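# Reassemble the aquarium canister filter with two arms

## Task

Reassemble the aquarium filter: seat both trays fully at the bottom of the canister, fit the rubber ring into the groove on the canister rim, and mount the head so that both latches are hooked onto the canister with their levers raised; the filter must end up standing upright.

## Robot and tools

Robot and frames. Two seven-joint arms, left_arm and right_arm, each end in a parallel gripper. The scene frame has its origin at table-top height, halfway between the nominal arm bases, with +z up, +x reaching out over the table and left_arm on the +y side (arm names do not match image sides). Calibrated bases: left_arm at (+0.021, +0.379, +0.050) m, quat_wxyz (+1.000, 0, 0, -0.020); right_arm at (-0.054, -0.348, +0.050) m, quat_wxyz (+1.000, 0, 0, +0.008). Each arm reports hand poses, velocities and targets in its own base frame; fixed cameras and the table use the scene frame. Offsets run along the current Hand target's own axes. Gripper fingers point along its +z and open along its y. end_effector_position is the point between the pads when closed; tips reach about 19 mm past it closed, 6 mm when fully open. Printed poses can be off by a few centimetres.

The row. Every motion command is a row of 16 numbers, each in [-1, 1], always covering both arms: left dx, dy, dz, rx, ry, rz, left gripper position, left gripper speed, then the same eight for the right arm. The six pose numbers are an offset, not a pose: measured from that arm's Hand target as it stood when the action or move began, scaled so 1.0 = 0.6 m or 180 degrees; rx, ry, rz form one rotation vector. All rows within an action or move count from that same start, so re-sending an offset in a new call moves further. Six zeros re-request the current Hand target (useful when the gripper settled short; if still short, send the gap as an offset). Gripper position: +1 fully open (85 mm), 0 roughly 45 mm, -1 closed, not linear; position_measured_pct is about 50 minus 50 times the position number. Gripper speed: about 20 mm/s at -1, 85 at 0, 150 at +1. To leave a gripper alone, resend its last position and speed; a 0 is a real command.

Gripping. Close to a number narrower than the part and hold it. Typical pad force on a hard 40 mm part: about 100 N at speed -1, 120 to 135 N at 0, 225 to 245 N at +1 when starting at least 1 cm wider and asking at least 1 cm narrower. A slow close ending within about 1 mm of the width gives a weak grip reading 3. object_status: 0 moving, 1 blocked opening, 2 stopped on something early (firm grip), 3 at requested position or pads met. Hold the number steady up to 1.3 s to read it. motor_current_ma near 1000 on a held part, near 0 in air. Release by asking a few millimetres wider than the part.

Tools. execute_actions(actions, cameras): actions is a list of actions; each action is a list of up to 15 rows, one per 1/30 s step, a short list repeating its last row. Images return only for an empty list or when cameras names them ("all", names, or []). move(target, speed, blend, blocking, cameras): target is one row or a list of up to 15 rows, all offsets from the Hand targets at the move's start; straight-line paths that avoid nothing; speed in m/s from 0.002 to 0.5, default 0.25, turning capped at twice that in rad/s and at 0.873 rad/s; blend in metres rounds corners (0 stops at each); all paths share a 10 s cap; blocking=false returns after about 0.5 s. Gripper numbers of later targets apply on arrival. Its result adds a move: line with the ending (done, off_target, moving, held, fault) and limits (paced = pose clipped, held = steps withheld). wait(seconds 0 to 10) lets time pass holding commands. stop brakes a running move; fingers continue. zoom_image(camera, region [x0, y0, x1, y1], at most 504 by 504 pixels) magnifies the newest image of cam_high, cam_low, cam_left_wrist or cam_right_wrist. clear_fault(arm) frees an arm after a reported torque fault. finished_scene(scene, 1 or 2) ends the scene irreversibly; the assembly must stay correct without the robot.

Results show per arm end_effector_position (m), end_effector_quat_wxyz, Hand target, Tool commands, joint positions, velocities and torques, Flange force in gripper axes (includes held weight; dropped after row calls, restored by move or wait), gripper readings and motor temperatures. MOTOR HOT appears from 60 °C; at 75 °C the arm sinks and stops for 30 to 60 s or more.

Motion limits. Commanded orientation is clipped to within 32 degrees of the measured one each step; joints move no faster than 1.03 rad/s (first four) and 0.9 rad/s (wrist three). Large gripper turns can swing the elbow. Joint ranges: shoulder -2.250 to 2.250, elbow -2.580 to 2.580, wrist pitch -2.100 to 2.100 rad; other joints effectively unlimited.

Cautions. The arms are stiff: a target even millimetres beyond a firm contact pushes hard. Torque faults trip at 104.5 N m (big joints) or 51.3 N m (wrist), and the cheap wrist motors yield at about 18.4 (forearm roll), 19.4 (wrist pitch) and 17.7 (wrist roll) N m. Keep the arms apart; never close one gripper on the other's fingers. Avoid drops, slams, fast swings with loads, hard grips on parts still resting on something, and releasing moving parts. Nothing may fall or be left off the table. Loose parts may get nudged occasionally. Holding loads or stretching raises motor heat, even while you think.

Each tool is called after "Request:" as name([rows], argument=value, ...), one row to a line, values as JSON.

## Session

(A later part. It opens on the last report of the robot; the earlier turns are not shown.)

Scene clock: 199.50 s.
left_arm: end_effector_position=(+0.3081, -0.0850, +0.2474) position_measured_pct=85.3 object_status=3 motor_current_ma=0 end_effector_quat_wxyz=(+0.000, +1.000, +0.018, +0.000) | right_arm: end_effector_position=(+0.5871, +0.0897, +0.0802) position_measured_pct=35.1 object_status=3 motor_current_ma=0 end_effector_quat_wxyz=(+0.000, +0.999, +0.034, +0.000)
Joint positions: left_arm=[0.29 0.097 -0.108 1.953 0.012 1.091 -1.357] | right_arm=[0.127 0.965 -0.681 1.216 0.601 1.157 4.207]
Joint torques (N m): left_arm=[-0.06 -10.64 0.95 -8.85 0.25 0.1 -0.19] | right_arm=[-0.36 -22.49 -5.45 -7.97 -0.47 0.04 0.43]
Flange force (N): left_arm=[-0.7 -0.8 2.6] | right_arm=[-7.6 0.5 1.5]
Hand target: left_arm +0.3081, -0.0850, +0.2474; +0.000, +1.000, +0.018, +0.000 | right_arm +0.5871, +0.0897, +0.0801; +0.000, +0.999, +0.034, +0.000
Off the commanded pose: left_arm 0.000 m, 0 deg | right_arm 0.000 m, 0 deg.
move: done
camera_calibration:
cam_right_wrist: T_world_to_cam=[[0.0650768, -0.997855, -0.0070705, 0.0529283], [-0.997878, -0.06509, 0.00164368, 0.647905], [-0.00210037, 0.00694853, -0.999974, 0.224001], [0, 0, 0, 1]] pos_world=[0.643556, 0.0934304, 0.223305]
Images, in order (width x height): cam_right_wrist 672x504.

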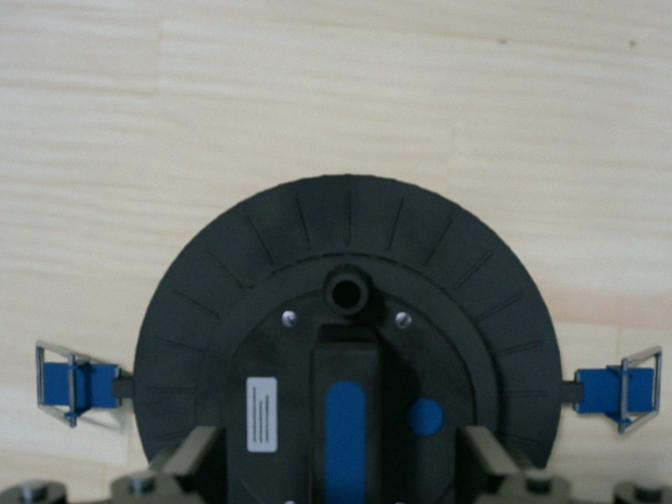

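Request:
move(target=[0,0,0,0,0,0,-0.7,-1, 0.001,0.0015,0.0537,0,0,0,0.3,0], speed=0.08, cameras=["cam_right_wrist","cam_low","cam_high"])

Scene clock: 200.73 s.
left_arm: end_effector_position=(+0.3081, -0.0850, +0.2474) position_measured_pct=85.3 object_status=3 motor_current_ma=0 end_effector_quat_wxyz=(+0.000, +1.000, +0.018, +0.000) | right_arm: end_effector_position=(+0.5878, +0.0889, +0.0480) position_measured_pct=35.1 object_status=3 motor_current_ma=0 end_effector_quat_wxyz=(+0.000, +0.999, +0.034, +0.000)
Joint positions: left_arm=[0.29 0.097 -0.108 1.953 0.012 1.091 -1.357] | right_arm=[0.124 1.009 -0.663 1.238 0.626 1.098 4.192]
Joint torques (N m): left_arm=[-0.05 -10.59 0.98 -8.85 0.22 0.11 -0.24] | right_arm=[-0.45 -22.55 -5.51 -7.72 -0.46 -0.13 0.38]
Flange force (N): left_arm=[-0.9 -0.7 2.6] | right_arm=[-7.9 0.7 0.6]
Hand target: left_arm +0.3081, -0.0850, +0.2474; +0.000, +1.000, +0.018, +0.000 | right_arm +0.5878, +0.0889, +0.0479; +0.000, +0.999, +0.034, +0.000
Off the commanded pose: left_arm 0.000 m, 0 deg | right_arm 0.000 m, 0 deg.
move: done
camera_calibration:
cam_right_wrist: T_world_to_cam=[[0.0650768, -0.997855, -0.0070705, 0.0517571], [-0.997878, -0.06509, 0.00164368, 0.648598], [-0.00210037, 0.00694853, -0.999974, 0.19181], [0, 0, 0, 1]] pos_world=[0.644256, 0.0925304, 0.191105]
Images, in order (width x height): cam_high 504x504, cam_low 504x504, cam_right_wrist 672x504.

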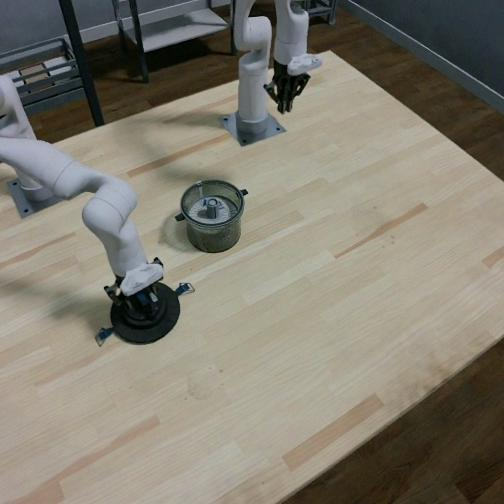

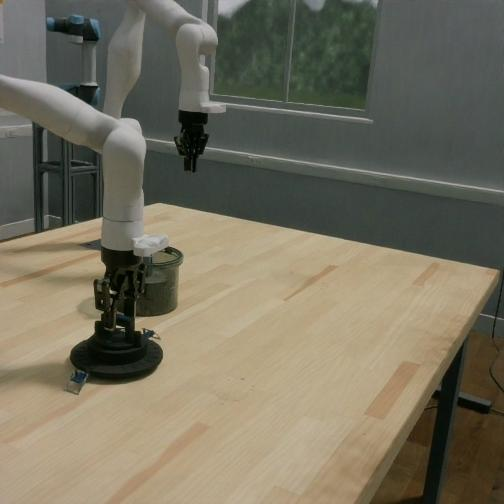

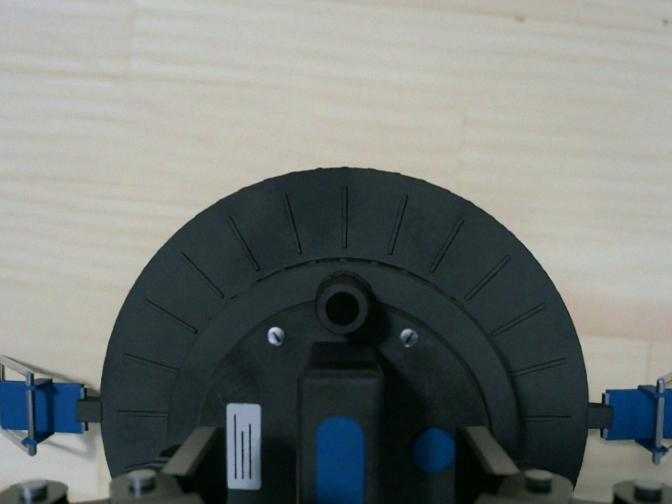

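Request:
execute_actions([
  [[0,0,0,0,0,0,-0.7,-1,0,0,0,0,0,0,-0.8,-1]],
  [[0,0,0,0,0,0,-0.7,-1,0,0,0,0,0,0,-0.8,-1]],
  [[0,0,0,0,0,0,-0.7,-1,0,0,0,0,0,0,-0.8,-1]],
  [[0,0,0,0,0,0,-0.7,-1,0,0,0,0,0,0,-0.8,-1]],
  [[0,0,0,0,0,0,-0.7,-1,0,0,0,0,0,0,-0.8,-1]],
], cameras=["cam_right_wrist"])

Scene clock: 203.83 s.
left_arm: end_effector_position=(+0.3081, -0.0850, +0.2474) position_measured_pct=85.3 object_status=3 motor_current_ma=0 end_effector_quat_wxyz=(+0.000, +1.000, +0.018, +0.000) | right_arm: end_effector_position=(+0.5878, +0.0888, +0.0479) position_measured_pct=77.9 object_status=2 motor_current_ma=1000 end_effector_quat_wxyz=(+0.000, +0.999, +0.034, +0.000)
Joint positions: left_arm=[0.29 0.097 -0.108 1.953 0.012 1.091 -1.357] | right_arm=[0.124 1.009 -0.663 1.238 0.626 1.098 4.192]
Joint torques (N m): left_arm=[0 -10.56 1.03 -8.85 0.23 0.08 -0.22] | right_arm=[0.28 -19.14 -4.1 -7.15 0.02 -0.57 0.46]
Hand target: left_arm +0.3081, -0.0850, +0.2474; +0.000, +1.000, +0.018, +0.000 | right_arm +0.5878, +0.0888, +0.0479; +0.000, +0.999, +0.034, +0.000
Off the commanded pose: left_arm 0.000 m, 0 deg | right_arm 0.000 m, 0 deg.
camera_calibration:
cam_right_wrist: T_world_to_cam=[[0.0649773, -0.997862, -0.00706922, 0.0518208], [-0.997885, -0.0649904, 0.00164479, 0.648593], [-0.00210071, 0.00694739, -0.999974, 0.19171], [0, 0, 0, 1]] pos_world=[0.644256, 0.0925304, 0.191005]
Images, in order (width x height): cam_right_wrist 672x504.

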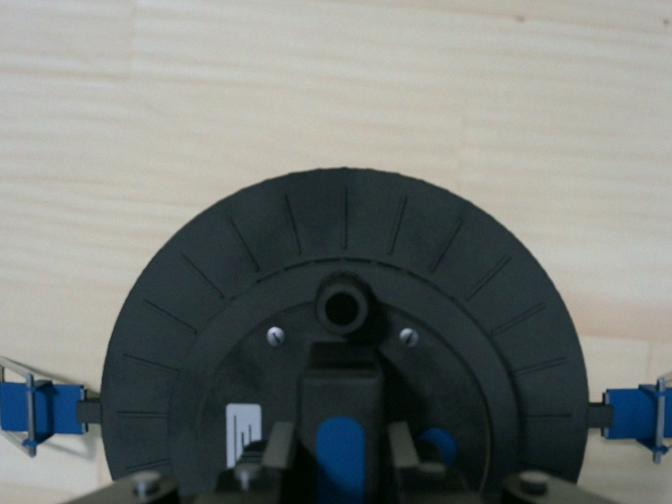

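Request:
move([
  [0,0,0,0,0,0,-0.7,-1, 0,0,-0.03,0,0,0,-0.8,-1],
  [-0.0077,0.1417,0,-0.498,0.008,0.0083,-0.9,-1, 0,0,-0.32,0,0,0,-0.8,-1],
], speed=[0.05,0.12], cameras=["all"])

Scene clock: 213.97 s.
left_arm: end_effector_position=(+0.3066, -0.1701, +0.2474) position_measured_pct=94.8 object_status=0 motor_current_ma=0 end_effector_quat_wxyz=(+0.705, +0.709, +0.001, +0.024) | right_arm: end_effector_position=(+0.5877, +0.0890, +0.2399) position_measured_pct=77.9 object_status=2 motor_current_ma=1000 end_effector_quat_wxyz=(+0.000, +0.999, +0.034, +0.000)
Joint positions: left_arm=[-0.441 0.847 -0.107 2.257 1.096 1.655 -3.176] | right_arm=[0.105 0.815 -0.731 0.96 0.509 1.52 4.306]
Joint torques (N m): left_arm=[0.05 -15.14 2.88 0.21 0.2 3.03 -0.25] | right_arm=[-0.39 -26.72 -5.76 -11.32 -0.37 -0.2 0.41]
Flange force (N): left_arm=[-2.7 -0.7 -0.7] | right_arm=[-7.2 0.5 11.0]
Hand target: left_arm +0.3066, -0.1701, +0.2474; +0.705, +0.709, +0.001, +0.024 | right_arm +0.5877, +0.0890, +0.2399; +0.000, +0.999, +0.034, +0.000
Off the commanded pose: left_arm 0.000 m, 0 deg | right_arm 0.000 m, 0 deg.
move: done
camera_calibration:
cam_left_wrist: T_world_to_cam=[[-0.0188452, 0.0240577, 0.999533, -0.242113], [-0.999518, -0.0251314, -0.01824, 0.361764], [0.0246809, -0.999395, 0.0245197, -0.0341992], [0, 0, 0, 1]] pos_world=[0.357871, -0.0192621, 0.249437]
cam_right_wrist: T_world_to_cam=[[0.0650768, -0.997855, -0.0070705, 0.0532202], [-0.997878, -0.06509, 0.00164368, 0.648189], [-0.00210037, 0.00694853, -0.999974, 0.383704], [0, 0, 0, 1]] pos_world=[0.644156, 0.0926304, 0.383005]

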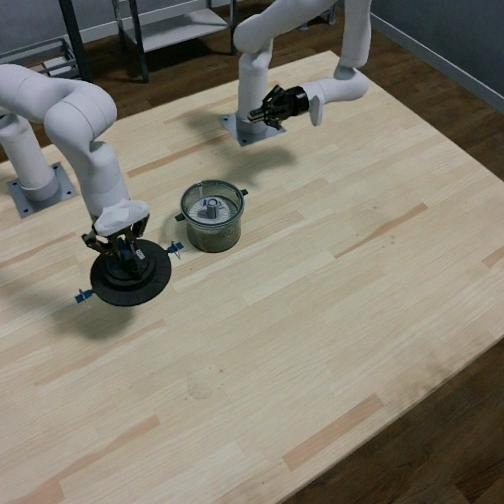

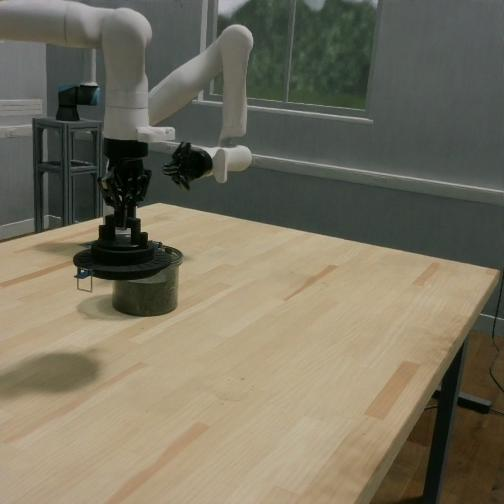

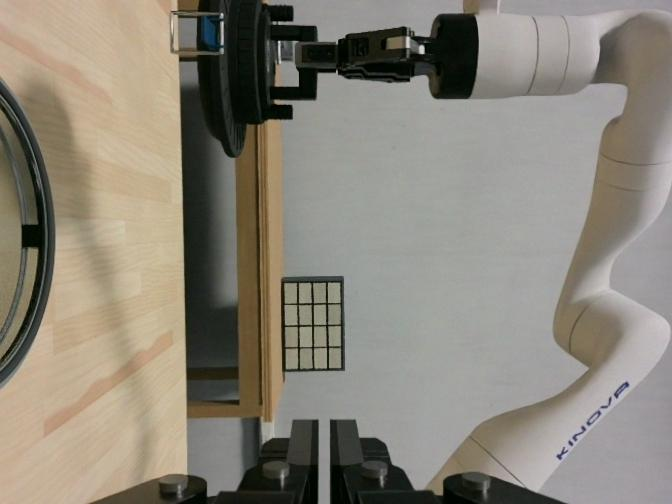

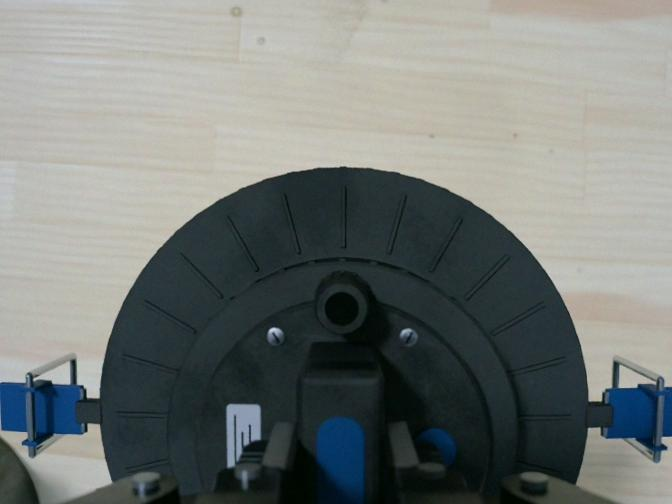

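Request:
move(target=[0,-0.1608,-0.0333,0,0,0,-0.9,-1, -0.2068,-0.4722,0,0,0,0.0494,-0.8,-1], speed=0.15, cameras=["all"])

Scene clock: 217.37 s.
left_arm: end_effector_position=(+0.3090, -0.1495, +0.1511) position_measured_pct=94.8 object_status=3 motor_current_ma=0 end_effector_quat_wxyz=(+0.705, +0.709, +0.001, +0.024) | right_arm: end_effector_position=(+0.4446, +0.3631, +0.2397) position_measured_pct=77.9 object_status=2 motor_current_ma=1000 end_effector_quat_wxyz=(+0.000, +0.999, -0.043, +0.000)
Joint positions: left_arm=[-0.479 1.13 -0.117 2.145 1.07 1.596 -3.341] | right_arm=[-0.404 0.761 -0.718 1.065 0.474 1.467 3.604]
Joint torques (N m): left_arm=[-0.02 -16.74 3.14 1.88 -0.22 3.01 -0.26] | right_arm=[-0.5 -25.51 -5.85 -11.4 -0.5 0.12 0.3]
Flange force (N): left_arm=[-2.6 -0.3 -0.9] | right_arm=[-4.6 5.0 11.5]
Hand target: left_arm +0.3090, -0.1495, +0.1511; +0.705, +0.709, +0.001, +0.024 | right_arm +0.4446, +0.3631, +0.2397; +0.000, +0.999, -0.043, +0.000
Off the commanded pose: left_arm 0.000 m, 0 deg | right_arm 0.000 m, 0 deg.
move: done
camera_calibration:
cam_left_wrist: T_world_to_cam=[[-0.0188452, 0.0240577, 0.999533, -0.146307], [-0.999518, -0.0251314, -0.01824, 0.363024], [0.0246809, -0.999395, 0.0245197, -0.0113121], [0, 0, 0, 1]] pos_world=[0.360371, 0.00133787, 0.153137]
cam_right_wrist: T_world_to_cam=[[-0.0900276, -0.995914, -0.00711048, 0.404295], [-0.995939, 0.0900184, 0.00160246, 0.466078], [-0.000955838, 0.00722586, -0.999973, 0.380687], [0, 0, 0, 1]] pos_world=[0.500947, 0.357937, 0.382805]

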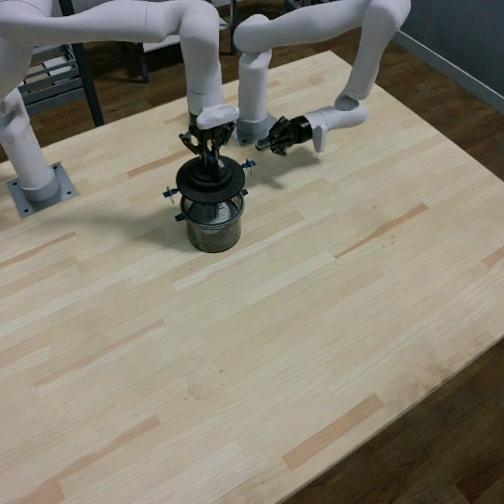

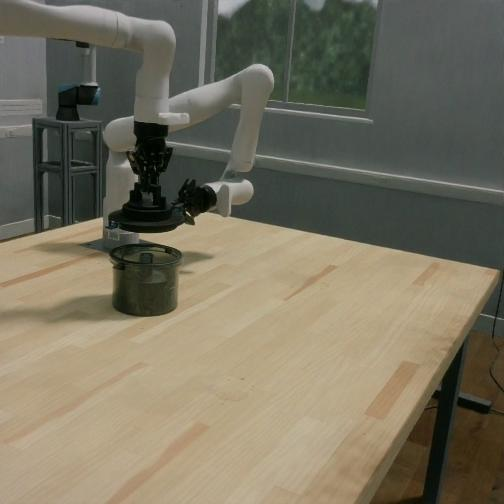

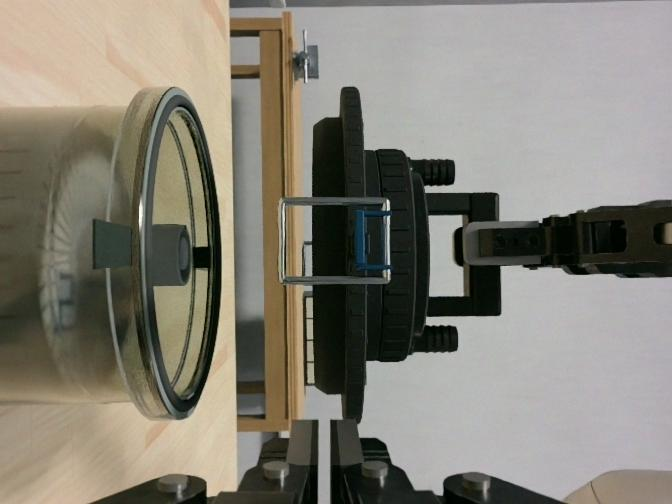

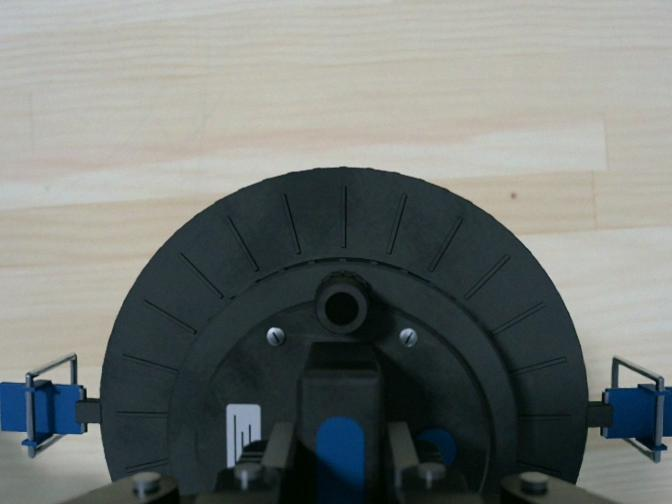

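Request:
zoom_image(camera="cam_low", region=[80, 170, 220, 330])

Request:
zoom_image(camera="cam_high", region=[150, 130, 270, 260])

Scaled by 3.150.

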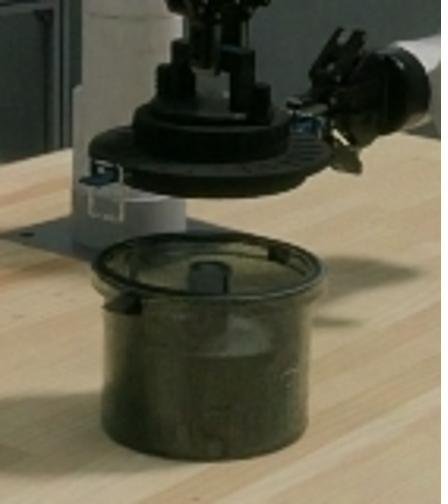

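Scaled by 3.877.

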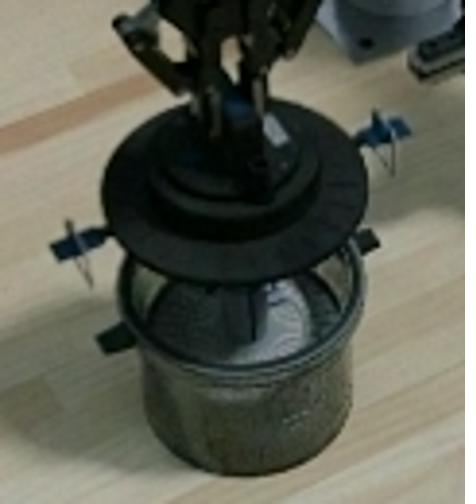

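Request:
move(target=[0,0,0,0,0,0,-0.9,-1, 0,0,0.0667,0,0,0,-0.8,-1], speed=0.06, cameras=["all"])

Request:
zoom_image(camera="cam_low", region=[80, 190, 220, 330])

Request:
zoom_image(camera="cam_high", region=[150, 140, 270, 260])

Scene clock: 220.43 s.
left_arm: end_effector_position=(+0.3090, -0.1495, +0.1511) position_measured_pct=94.8 object_status=3 motor_current_ma=0 end_effector_quat_wxyz=(+0.705, +0.709, +0.001, +0.024) | right_arm: end_effector_position=(+0.4446, +0.3631, +0.1997) position_measured_pct=77.9 object_status=2 motor_current_ma=1000 end_effector_quat_wxyz=(+0.000, +0.999, -0.043, +0.000)
Joint positions: left_arm=[-0.479 1.13 -0.117 2.145 1.07 1.596 -3.341] | right_arm=[-0.393 0.791 -0.71 1.148 0.493 1.367 3.58]
Joint torques (N m): left_arm=[-0.04 -16.8 3.17 1.83 -0.2 3 -0.27] | right_arm=[-0.42 -25.41 -6.08 -11.14 -0.4 -0.12 0.46]
Flange force (N): left_arm=[-2.7 -0.4 -0.8] | right_arm=[-4.9 4.6 10.4]
Hand target: left_arm +0.3090, -0.1495, +0.1511; +0.705, +0.709, +0.001, +0.024 | right_arm +0.4446, +0.3631, +0.1997; +0.000, +0.999, -0.043, +0.000
Off the commanded pose: left_arm 0.000 m, 0 deg | right_arm 0.000 m, 0 deg.
move: done
camera_calibration:
cam_left_wrist: T_world_to_cam=[[-0.0188452, 0.0240577, 0.999533, -0.146307], [-0.999518, -0.0251314, -0.01824, 0.363024], [0.0246809, -0.999395, 0.0245197, -0.0113121], [0, 0, 0, 1]] pos_world=[0.360371, 0.00133787, 0.153137]
cam_right_wrist: T_world_to_cam=[[-0.0900287, -0.995914, -0.00711046, 0.404112], [-0.995939, 0.0900196, 0.00160247, 0.466133], [-0.000955844, 0.00722585, -0.999973, 0.340787], [0, 0, 0, 1]] pos_world=[0.500947, 0.358037, 0.342905]

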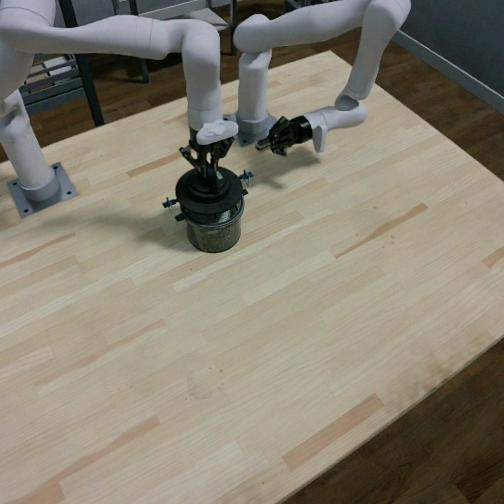

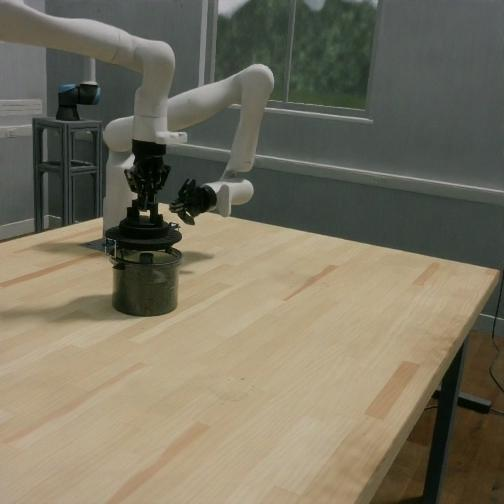

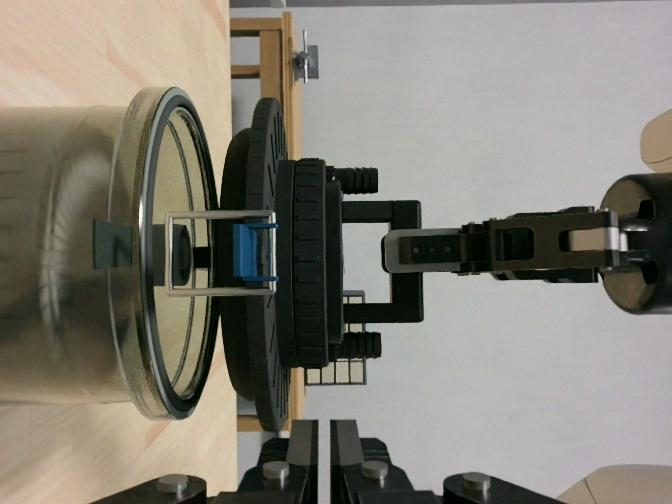

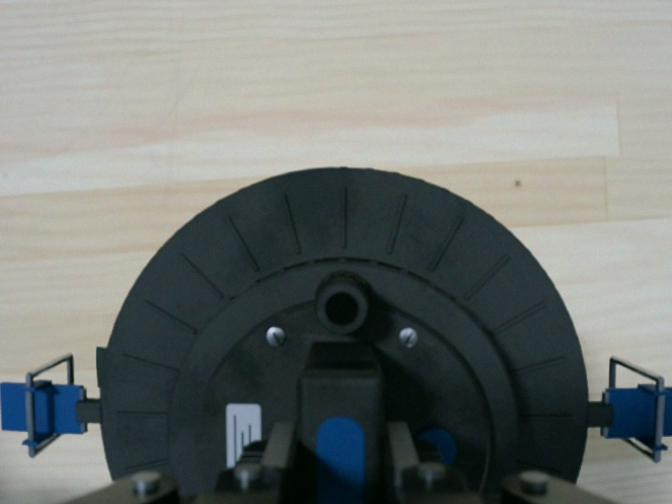

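Scaled by 3.600.

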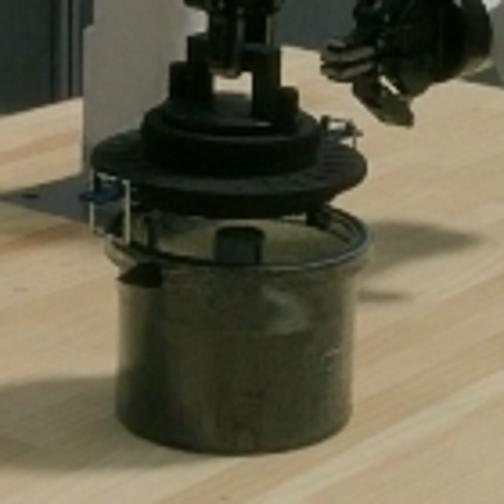

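Scaled by 4.200.

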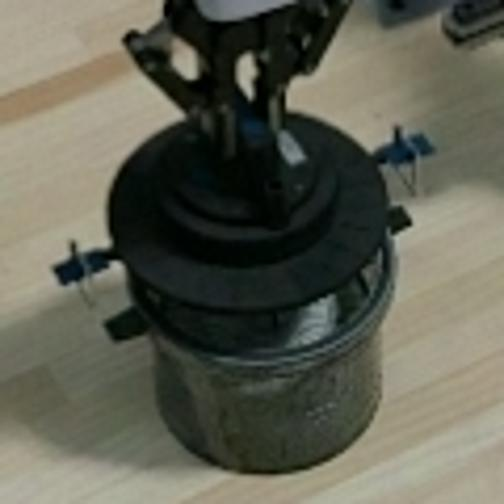

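Request:
move(target=[0,0,0,0,0,0,-0.9,-1, 0.0078,-0.0065,0,0,0,0,-0.8,-1], speed=0.06, cameras=["all"])

Request:
zoom_image(camera="cam_low", region=[80, 190, 220, 330])

Request:
zoom_image(camera="cam_high", region=[150, 140, 270, 260])

Scene clock: 222.07 s.
left_arm: end_effector_position=(+0.3090, -0.1495, +0.1511) position_measured_pct=94.8 object_status=3 motor_current_ma=0 end_effector_quat_wxyz=(+0.705, +0.709, +0.001, +0.024) | right_arm: end_effector_position=(+0.4496, +0.3666, +0.1997) position_measured_pct=77.9 object_status=2 motor_current_ma=1000 end_effector_quat_wxyz=(+0.000, +0.999, -0.043, +0.000)
Joint positions: left_arm=[-0.479 1.13 -0.117 2.145 1.07 1.596 -3.341] | right_arm=[-0.402 0.804 -0.706 1.119 0.497 1.38 3.587]
Joint torques (N m): left_arm=[0.05 -16.77 3.15 1.83 -0.22 2.98 -0.29] | right_arm=[-0.3 -25.92 -6.07 -10.97 -0.51 -0.17 0.4]
Flange force (N): left_arm=[-2.7 -0.3 -0.9] | right_arm=[-3.9 3.5 10.1]
Hand target: left_arm +0.3090, -0.1495, +0.1511; +0.705, +0.709, +0.001, +0.024 | right_arm +0.4496, +0.3666, +0.1997; +0.000, +0.999, -0.043, +0.000
Off the commanded pose: left_arm 0.000 m, 0 deg | right_arm 0.000 m, 0 deg.
move: done
camera_calibration:
cam_left_wrist: T_world_to_cam=[[-0.0188452, 0.0240577, 0.999533, -0.146307], [-0.999518, -0.0251314, -0.01824, 0.363024], [0.0246809, -0.999395, 0.0245197, -0.0113121], [0, 0, 0, 1]] pos_world=[0.360371, 0.00133787, 0.153137]
cam_right_wrist: T_world_to_cam=[[-0.0900287, -0.995914, -0.00711046, 0.408047], [-0.995939, 0.0900196, 0.00160247, 0.470798], [-0.000955844, 0.00722585, -0.999973, 0.340667], [0, 0, 0, 1]] pos_world=[0.505947, 0.361537, 0.342805]

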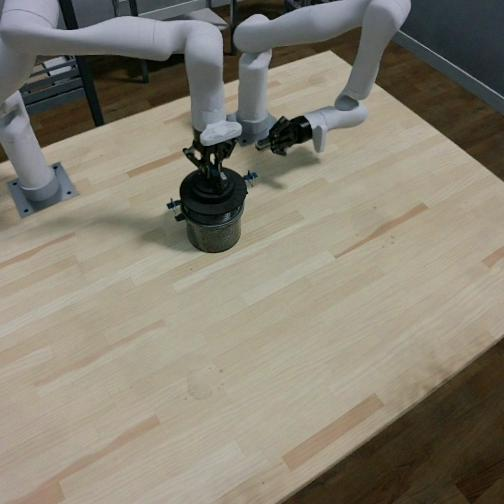

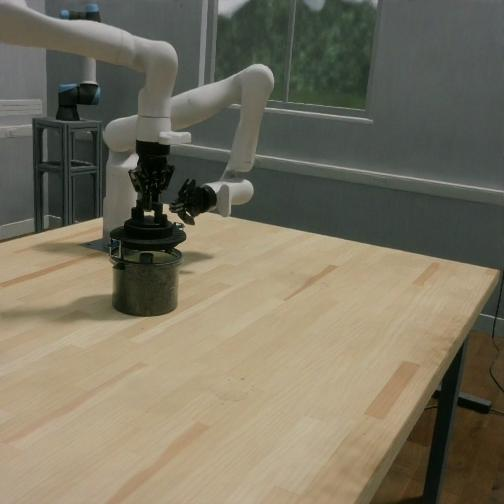

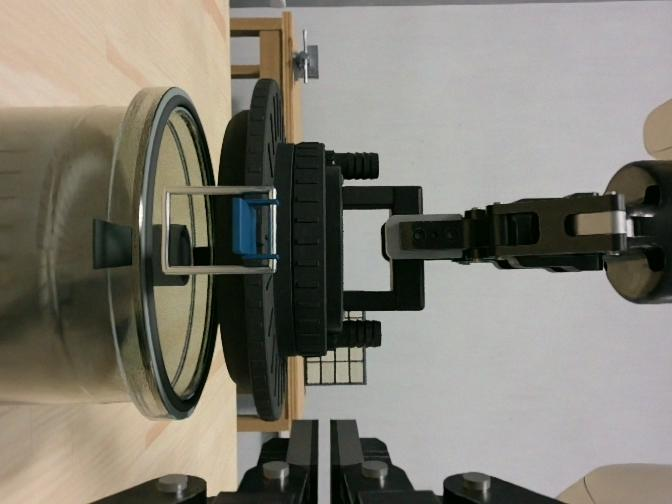

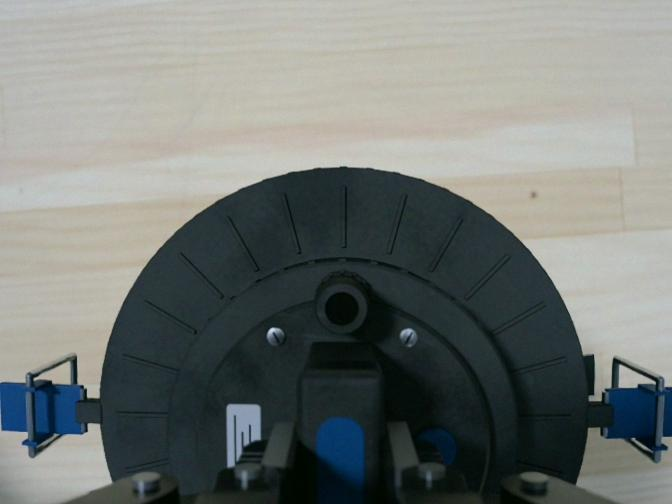

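Scaled by 3.600.

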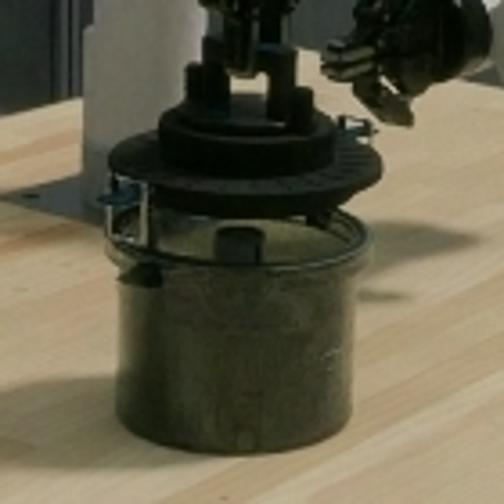

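Scaled by 4.200.

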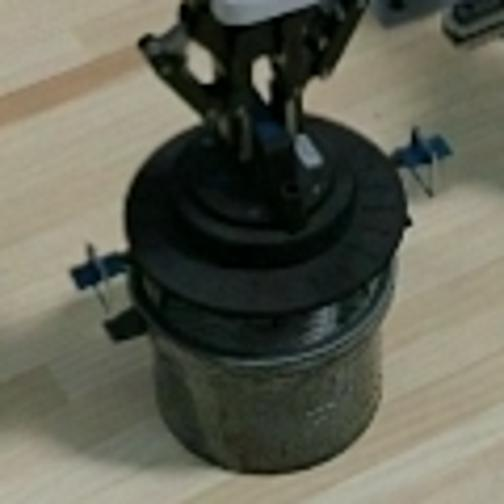

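Request:
move(target=[0,0,0,0,0,0,-0.9,-1, -0.0012,0.0055,0,0,0,0,-0.8,-1], speed=0.06, cameras=["all"])

Request:
zoom_image(camera="cam_low", region=[80, 190, 220, 330])

Request:
zoom_image(camera="cam_high", region=[150, 140, 270, 260])

Scene clock: 223.33 s.
left_arm: end_effector_position=(+0.3090, -0.1495, +0.1511) position_measured_pct=94.8 object_status=3 motor_current_ma=0 end_effector_quat_wxyz=(+0.705, +0.709, +0.001, +0.024) | right_arm: end_effector_position=(+0.4486, +0.3634, +0.1997) position_measured_pct=77.9 object_status=2 motor_current_ma=1000 end_effector_quat_wxyz=(+0.000, +0.999, -0.043, +0.000)
Joint positions: left_arm=[-0.479 1.13 -0.117 2.145 1.07 1.596 -3.341] | right_arm=[-0.394 0.798 -0.708 1.132 0.495 1.374 3.587]
Joint torques (N m): left_arm=[0.01 -16.72 3.16 1.82 -0.25 3.01 -0.26] | right_arm=[-0.09 -25.92 -6.02 -11.44 -0.48 -0.14 0.4]
Flange force (N): left_arm=[-2.7 -0.2 -0.8] | right_arm=[-5.4 4.4 11.1]
Hand target: left_arm +0.3090, -0.1495, +0.1511; +0.705, +0.709, +0.001, +0.024 | right_arm +0.4486, +0.3634, +0.1997; +0.000, +0.999, -0.043, +0.000
Off the commanded pose: left_arm 0.000 m, 0 deg | right_arm 0.000 m, 0 deg.
move: done
camera_calibration:
cam_left_wrist: T_world_to_cam=[[-0.0188452, 0.0240577, 0.999533, -0.146307], [-0.999518, -0.0251314, -0.01824, 0.363024], [0.0246809, -0.999395, 0.0245197, -0.0113121], [0, 0, 0, 1]] pos_world=[0.360371, 0.00133787, 0.153137]
cam_right_wrist: T_world_to_cam=[[-0.0900276, -0.995914, -0.00711048, 0.404769], [-0.995939, 0.0900184, 0.00160246, 0.47009], [-0.000955838, 0.00722586, -0.999973, 0.340689], [0, 0, 0, 1]] pos_world=[0.504947, 0.358337, 0.342805]

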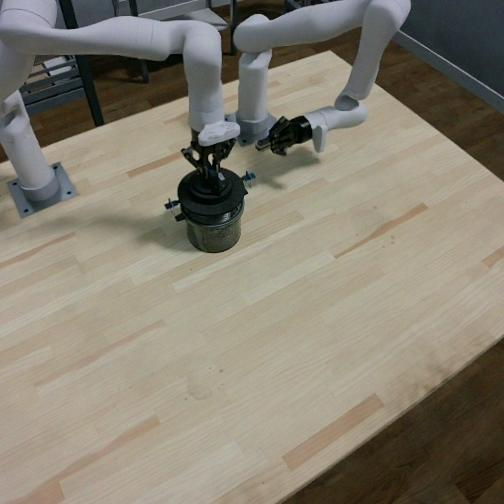

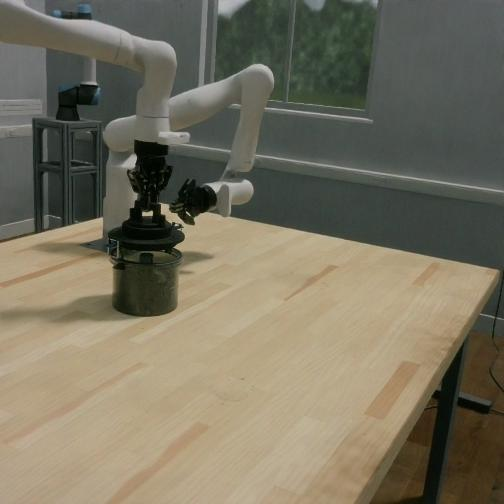

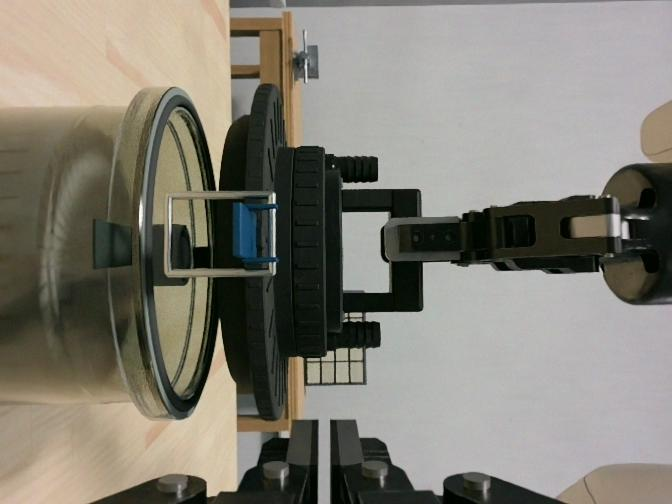

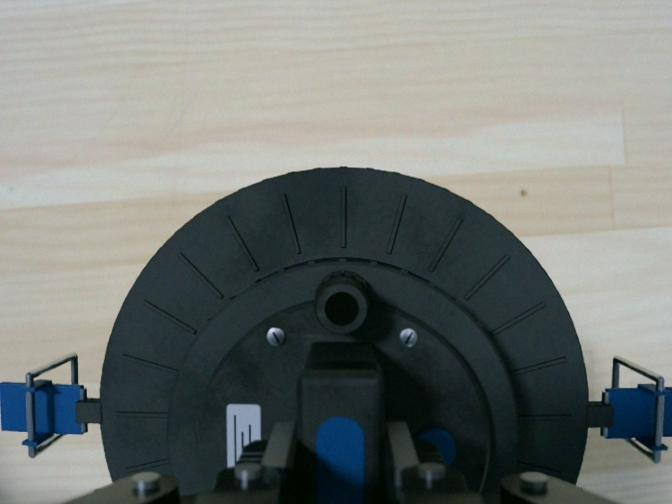

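Scaled by 3.600.

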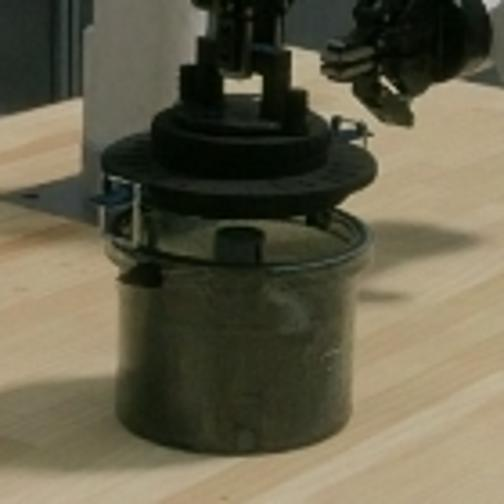

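Scaled by 4.200.

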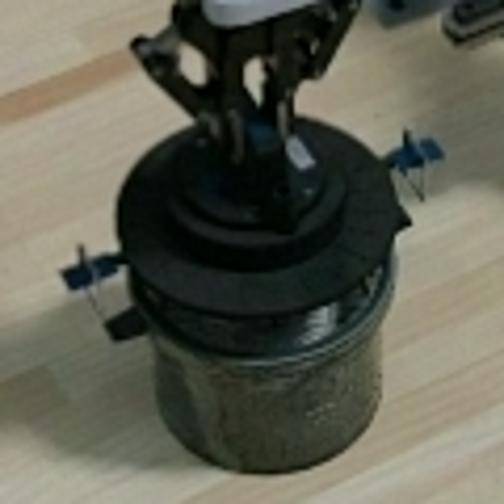

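Request:
move(target=[0,0,0,0,0,0,-0.9,-1, 0.0008,0,0.02,0,0,0,-0.8,-1], speed=0.04, cameras=["all"])

Request:
zoom_image(camera="cam_low", region=[80, 190, 220, 330])

Request:
zoom_image(camera="cam_high", region=[150, 140, 270, 260])

Scene clock: 224.70 s.
left_arm: end_effector_position=(+0.3090, -0.1495, +0.1511) position_measured_pct=94.8 object_status=3 motor_current_ma=0 end_effector_quat_wxyz=(+0.705, +0.709, +0.001, +0.024) | right_arm: end_effector_position=(+0.4491, +0.3633, +0.1878) position_measured_pct=77.9 object_status=2 motor_current_ma=1000 end_effector_quat_wxyz=(+0.000, +0.999, -0.043, +0.000)
Joint positions: left_arm=[-0.479 1.13 -0.117 2.145 1.07 1.596 -3.341] | right_arm=[-0.392 0.809 -0.705 1.153 0.502 1.346 3.581]
Joint torques (N m): left_arm=[0.08 -16.78 3.13 1.77 -0.24 3.04 -0.24] | right_arm=[-0.41 -25.69 -6.13 -10.94 -0.51 -0.07 0.37]
Flange force (N): left_arm=[-3.0 -0.4 -0.8] | right_arm=[-4.4 4.3 10.2]
Hand target: left_arm +0.3090, -0.1495, +0.1511; +0.705, +0.709, +0.001, +0.024 | right_arm +0.4491, +0.3633, +0.1877; +0.000, +0.999, -0.043, +0.000
Off the commanded pose: left_arm 0.000 m, 0 deg | right_arm 0.000 m, 0 deg.
move: done
camera_calibration:
cam_left_wrist: T_world_to_cam=[[-0.0188452, 0.0240577, 0.999533, -0.146307], [-0.999518, -0.0251314, -0.01824, 0.363024], [0.0246809, -0.999395, 0.0245197, -0.0113121], [0, 0, 0, 1]] pos_world=[0.360371, 0.00133787, 0.153137]
cam_right_wrist: T_world_to_cam=[[-0.0900276, -0.995914, -0.00711048, 0.40463], [-0.995939, 0.0900184, 0.00160246, 0.470616], [-0.000955838, 0.00722586, -0.999973, 0.328791], [0, 0, 0, 1]] pos_world=[0.505447, 0.358237, 0.330905]

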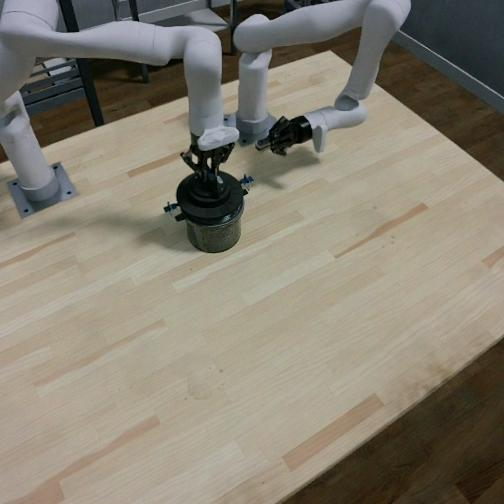

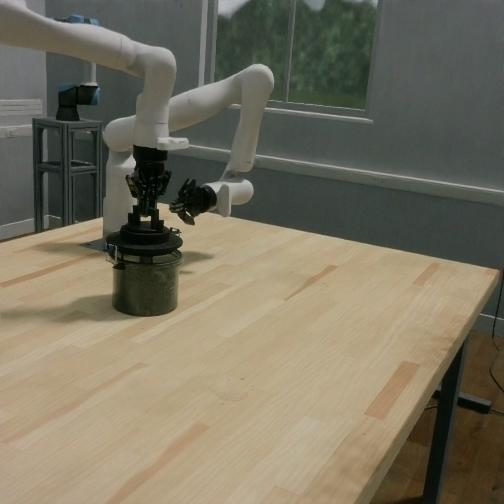

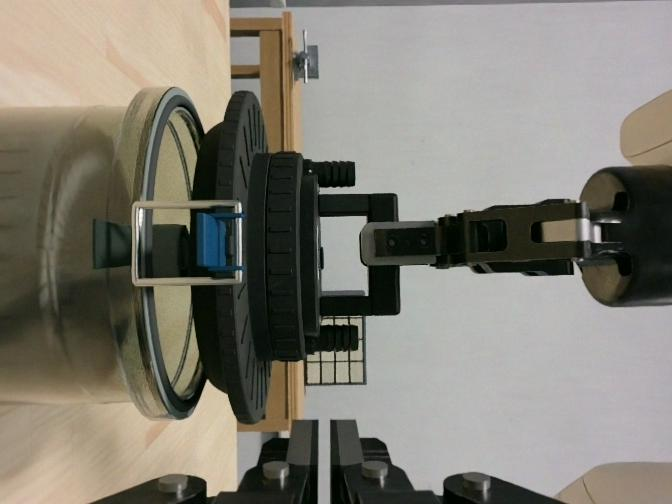

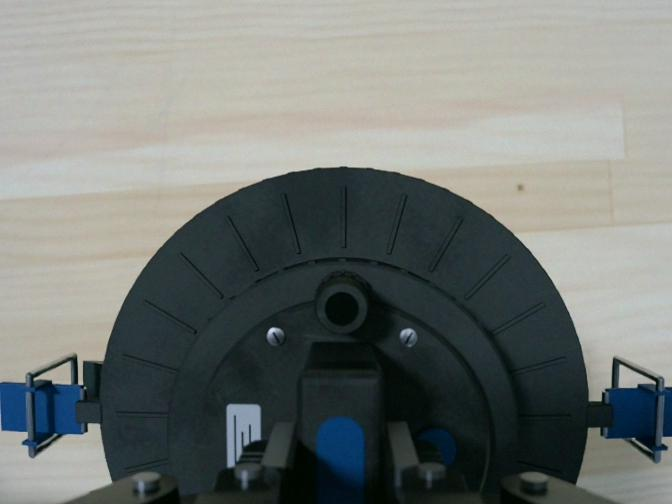

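Scaled by 3.600.

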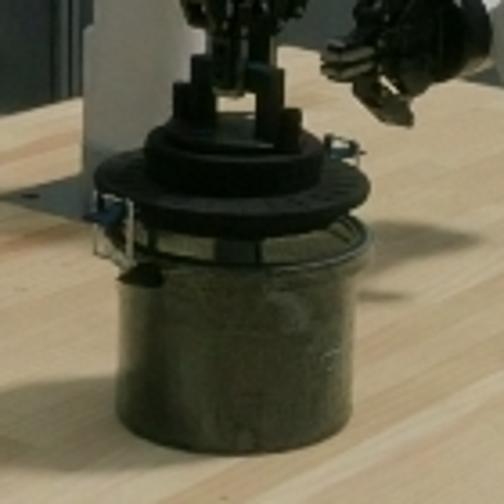

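Scaled by 4.200.

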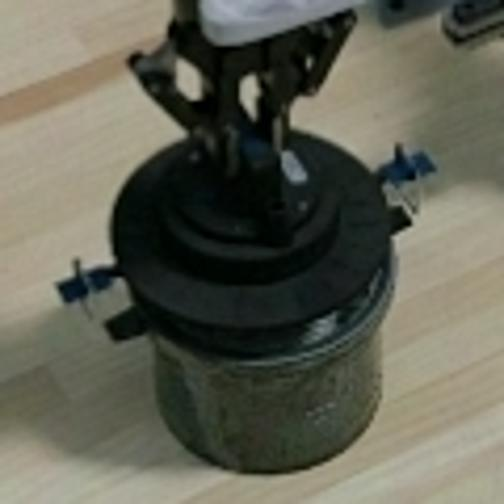

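Request:
move(target=[0,0,0,0,0,0,-0.9,-1, 0.0021,-0.0043,0,0,0,0,-0.8,-1], speed=0.04, cameras=["all"])

Request:
zoom_image(camera="cam_low", region=[80, 190, 220, 330])

Request:
zoom_image(camera="cam_high", region=[150, 140, 270, 260])

Scene clock: 226.87 s.
left_arm: end_effector_position=(+0.3090, -0.1495, +0.1511) position_measured_pct=94.8 object_status=3 motor_current_ma=0 end_effector_quat_wxyz=(+0.705, +0.709, +0.001, +0.024) | right_arm: end_effector_position=(+0.4505, +0.3658, +0.1877) position_measured_pct=77.9 object_status=2 motor_current_ma=1000 end_effector_quat_wxyz=(+0.000, +0.999, -0.043, +0.000)
Joint positions: left_arm=[-0.479 1.13 -0.117 2.145 1.07 1.596 -3.341] | right_arm=[-0.398 0.815 -0.703 1.14 0.503 1.351 3.582]
Joint torques (N m): left_arm=[0.07 -16.75 3.15 1.79 -0.26 2.98 -0.26] | right_arm=[-0.49 -26.09 -6.08 -11.27 -0.51 -0.1 0.41]
Flange force (N): left_arm=[-2.8 -0.2 -0.8] | right_arm=[-5.2 5.2 11.0]
Hand target: left_arm +0.3090, -0.1495, +0.1511; +0.705, +0.709, +0.001, +0.024 | right_arm +0.4505, +0.3658, +0.1877; +0.000, +0.999, -0.043, +0.000
Off the commanded pose: left_arm 0.000 m, 0 deg | right_arm 0.000 m, 0 deg.
move: done
camera_calibration:
cam_left_wrist: T_world_to_cam=[[-0.0188452, 0.0240577, 0.999533, -0.146307], [-0.999518, -0.0251314, -0.01824, 0.363024], [0.0246809, -0.999395, 0.0245197, -0.0113121], [0, 0, 0, 1]] pos_world=[0.360371, 0.00133787, 0.153137]
cam_right_wrist: T_world_to_cam=[[-0.0900287, -0.995914, -0.00711046, 0.407146], [-0.995939, 0.0900196, 0.00160247, 0.471794], [-0.000955844, 0.00722585, -0.999973, 0.328675], [0, 0, 0, 1]] pos_world=[0.506847, 0.360637, 0.330805]

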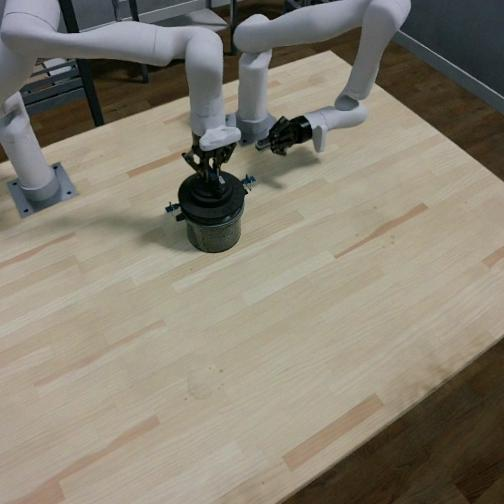

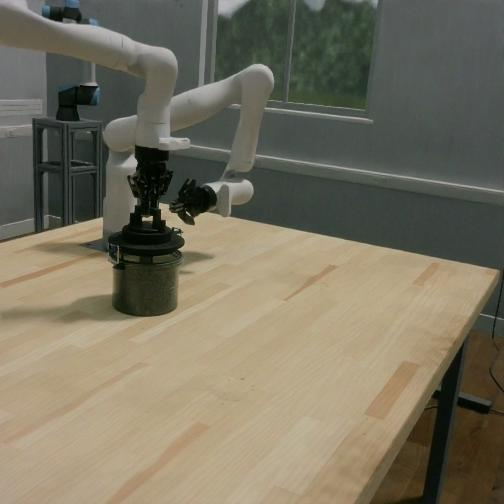

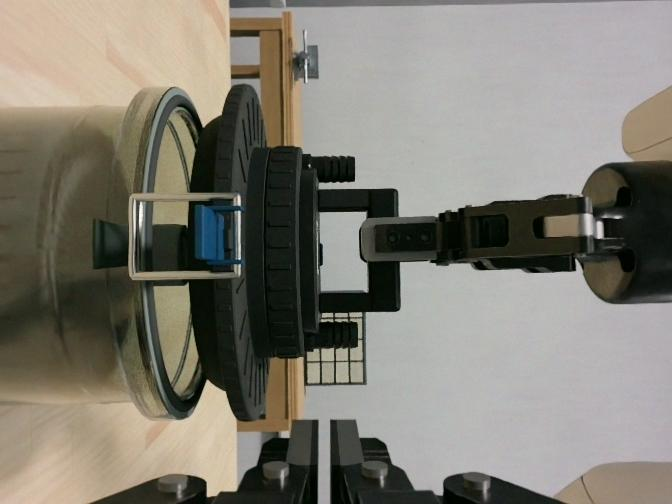

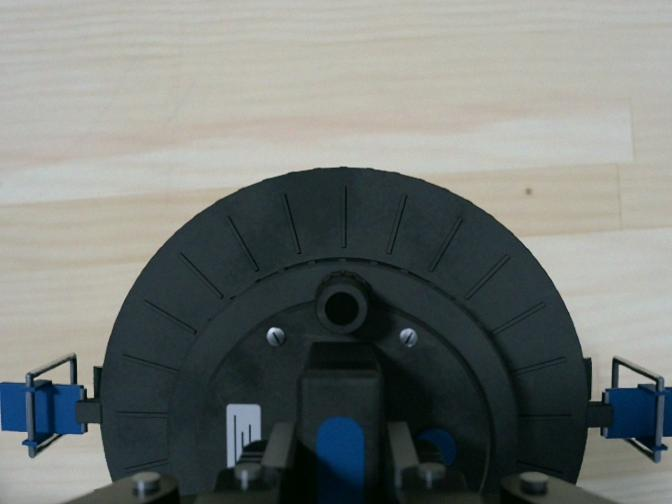

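Scaled by 3.600.

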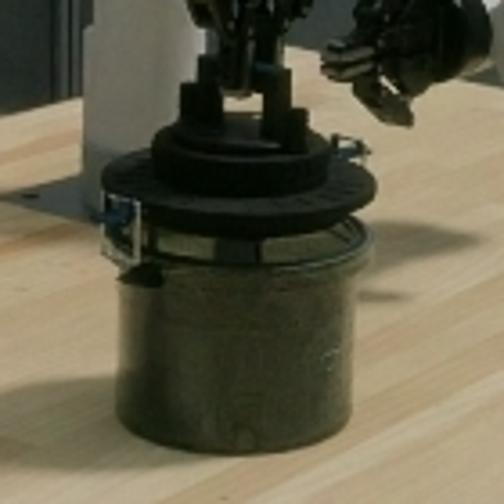

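Scaled by 4.200.

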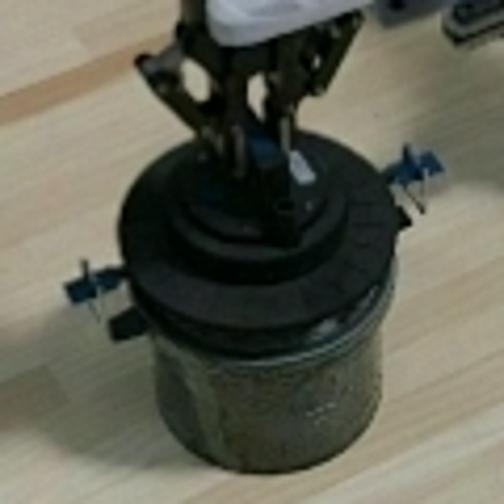

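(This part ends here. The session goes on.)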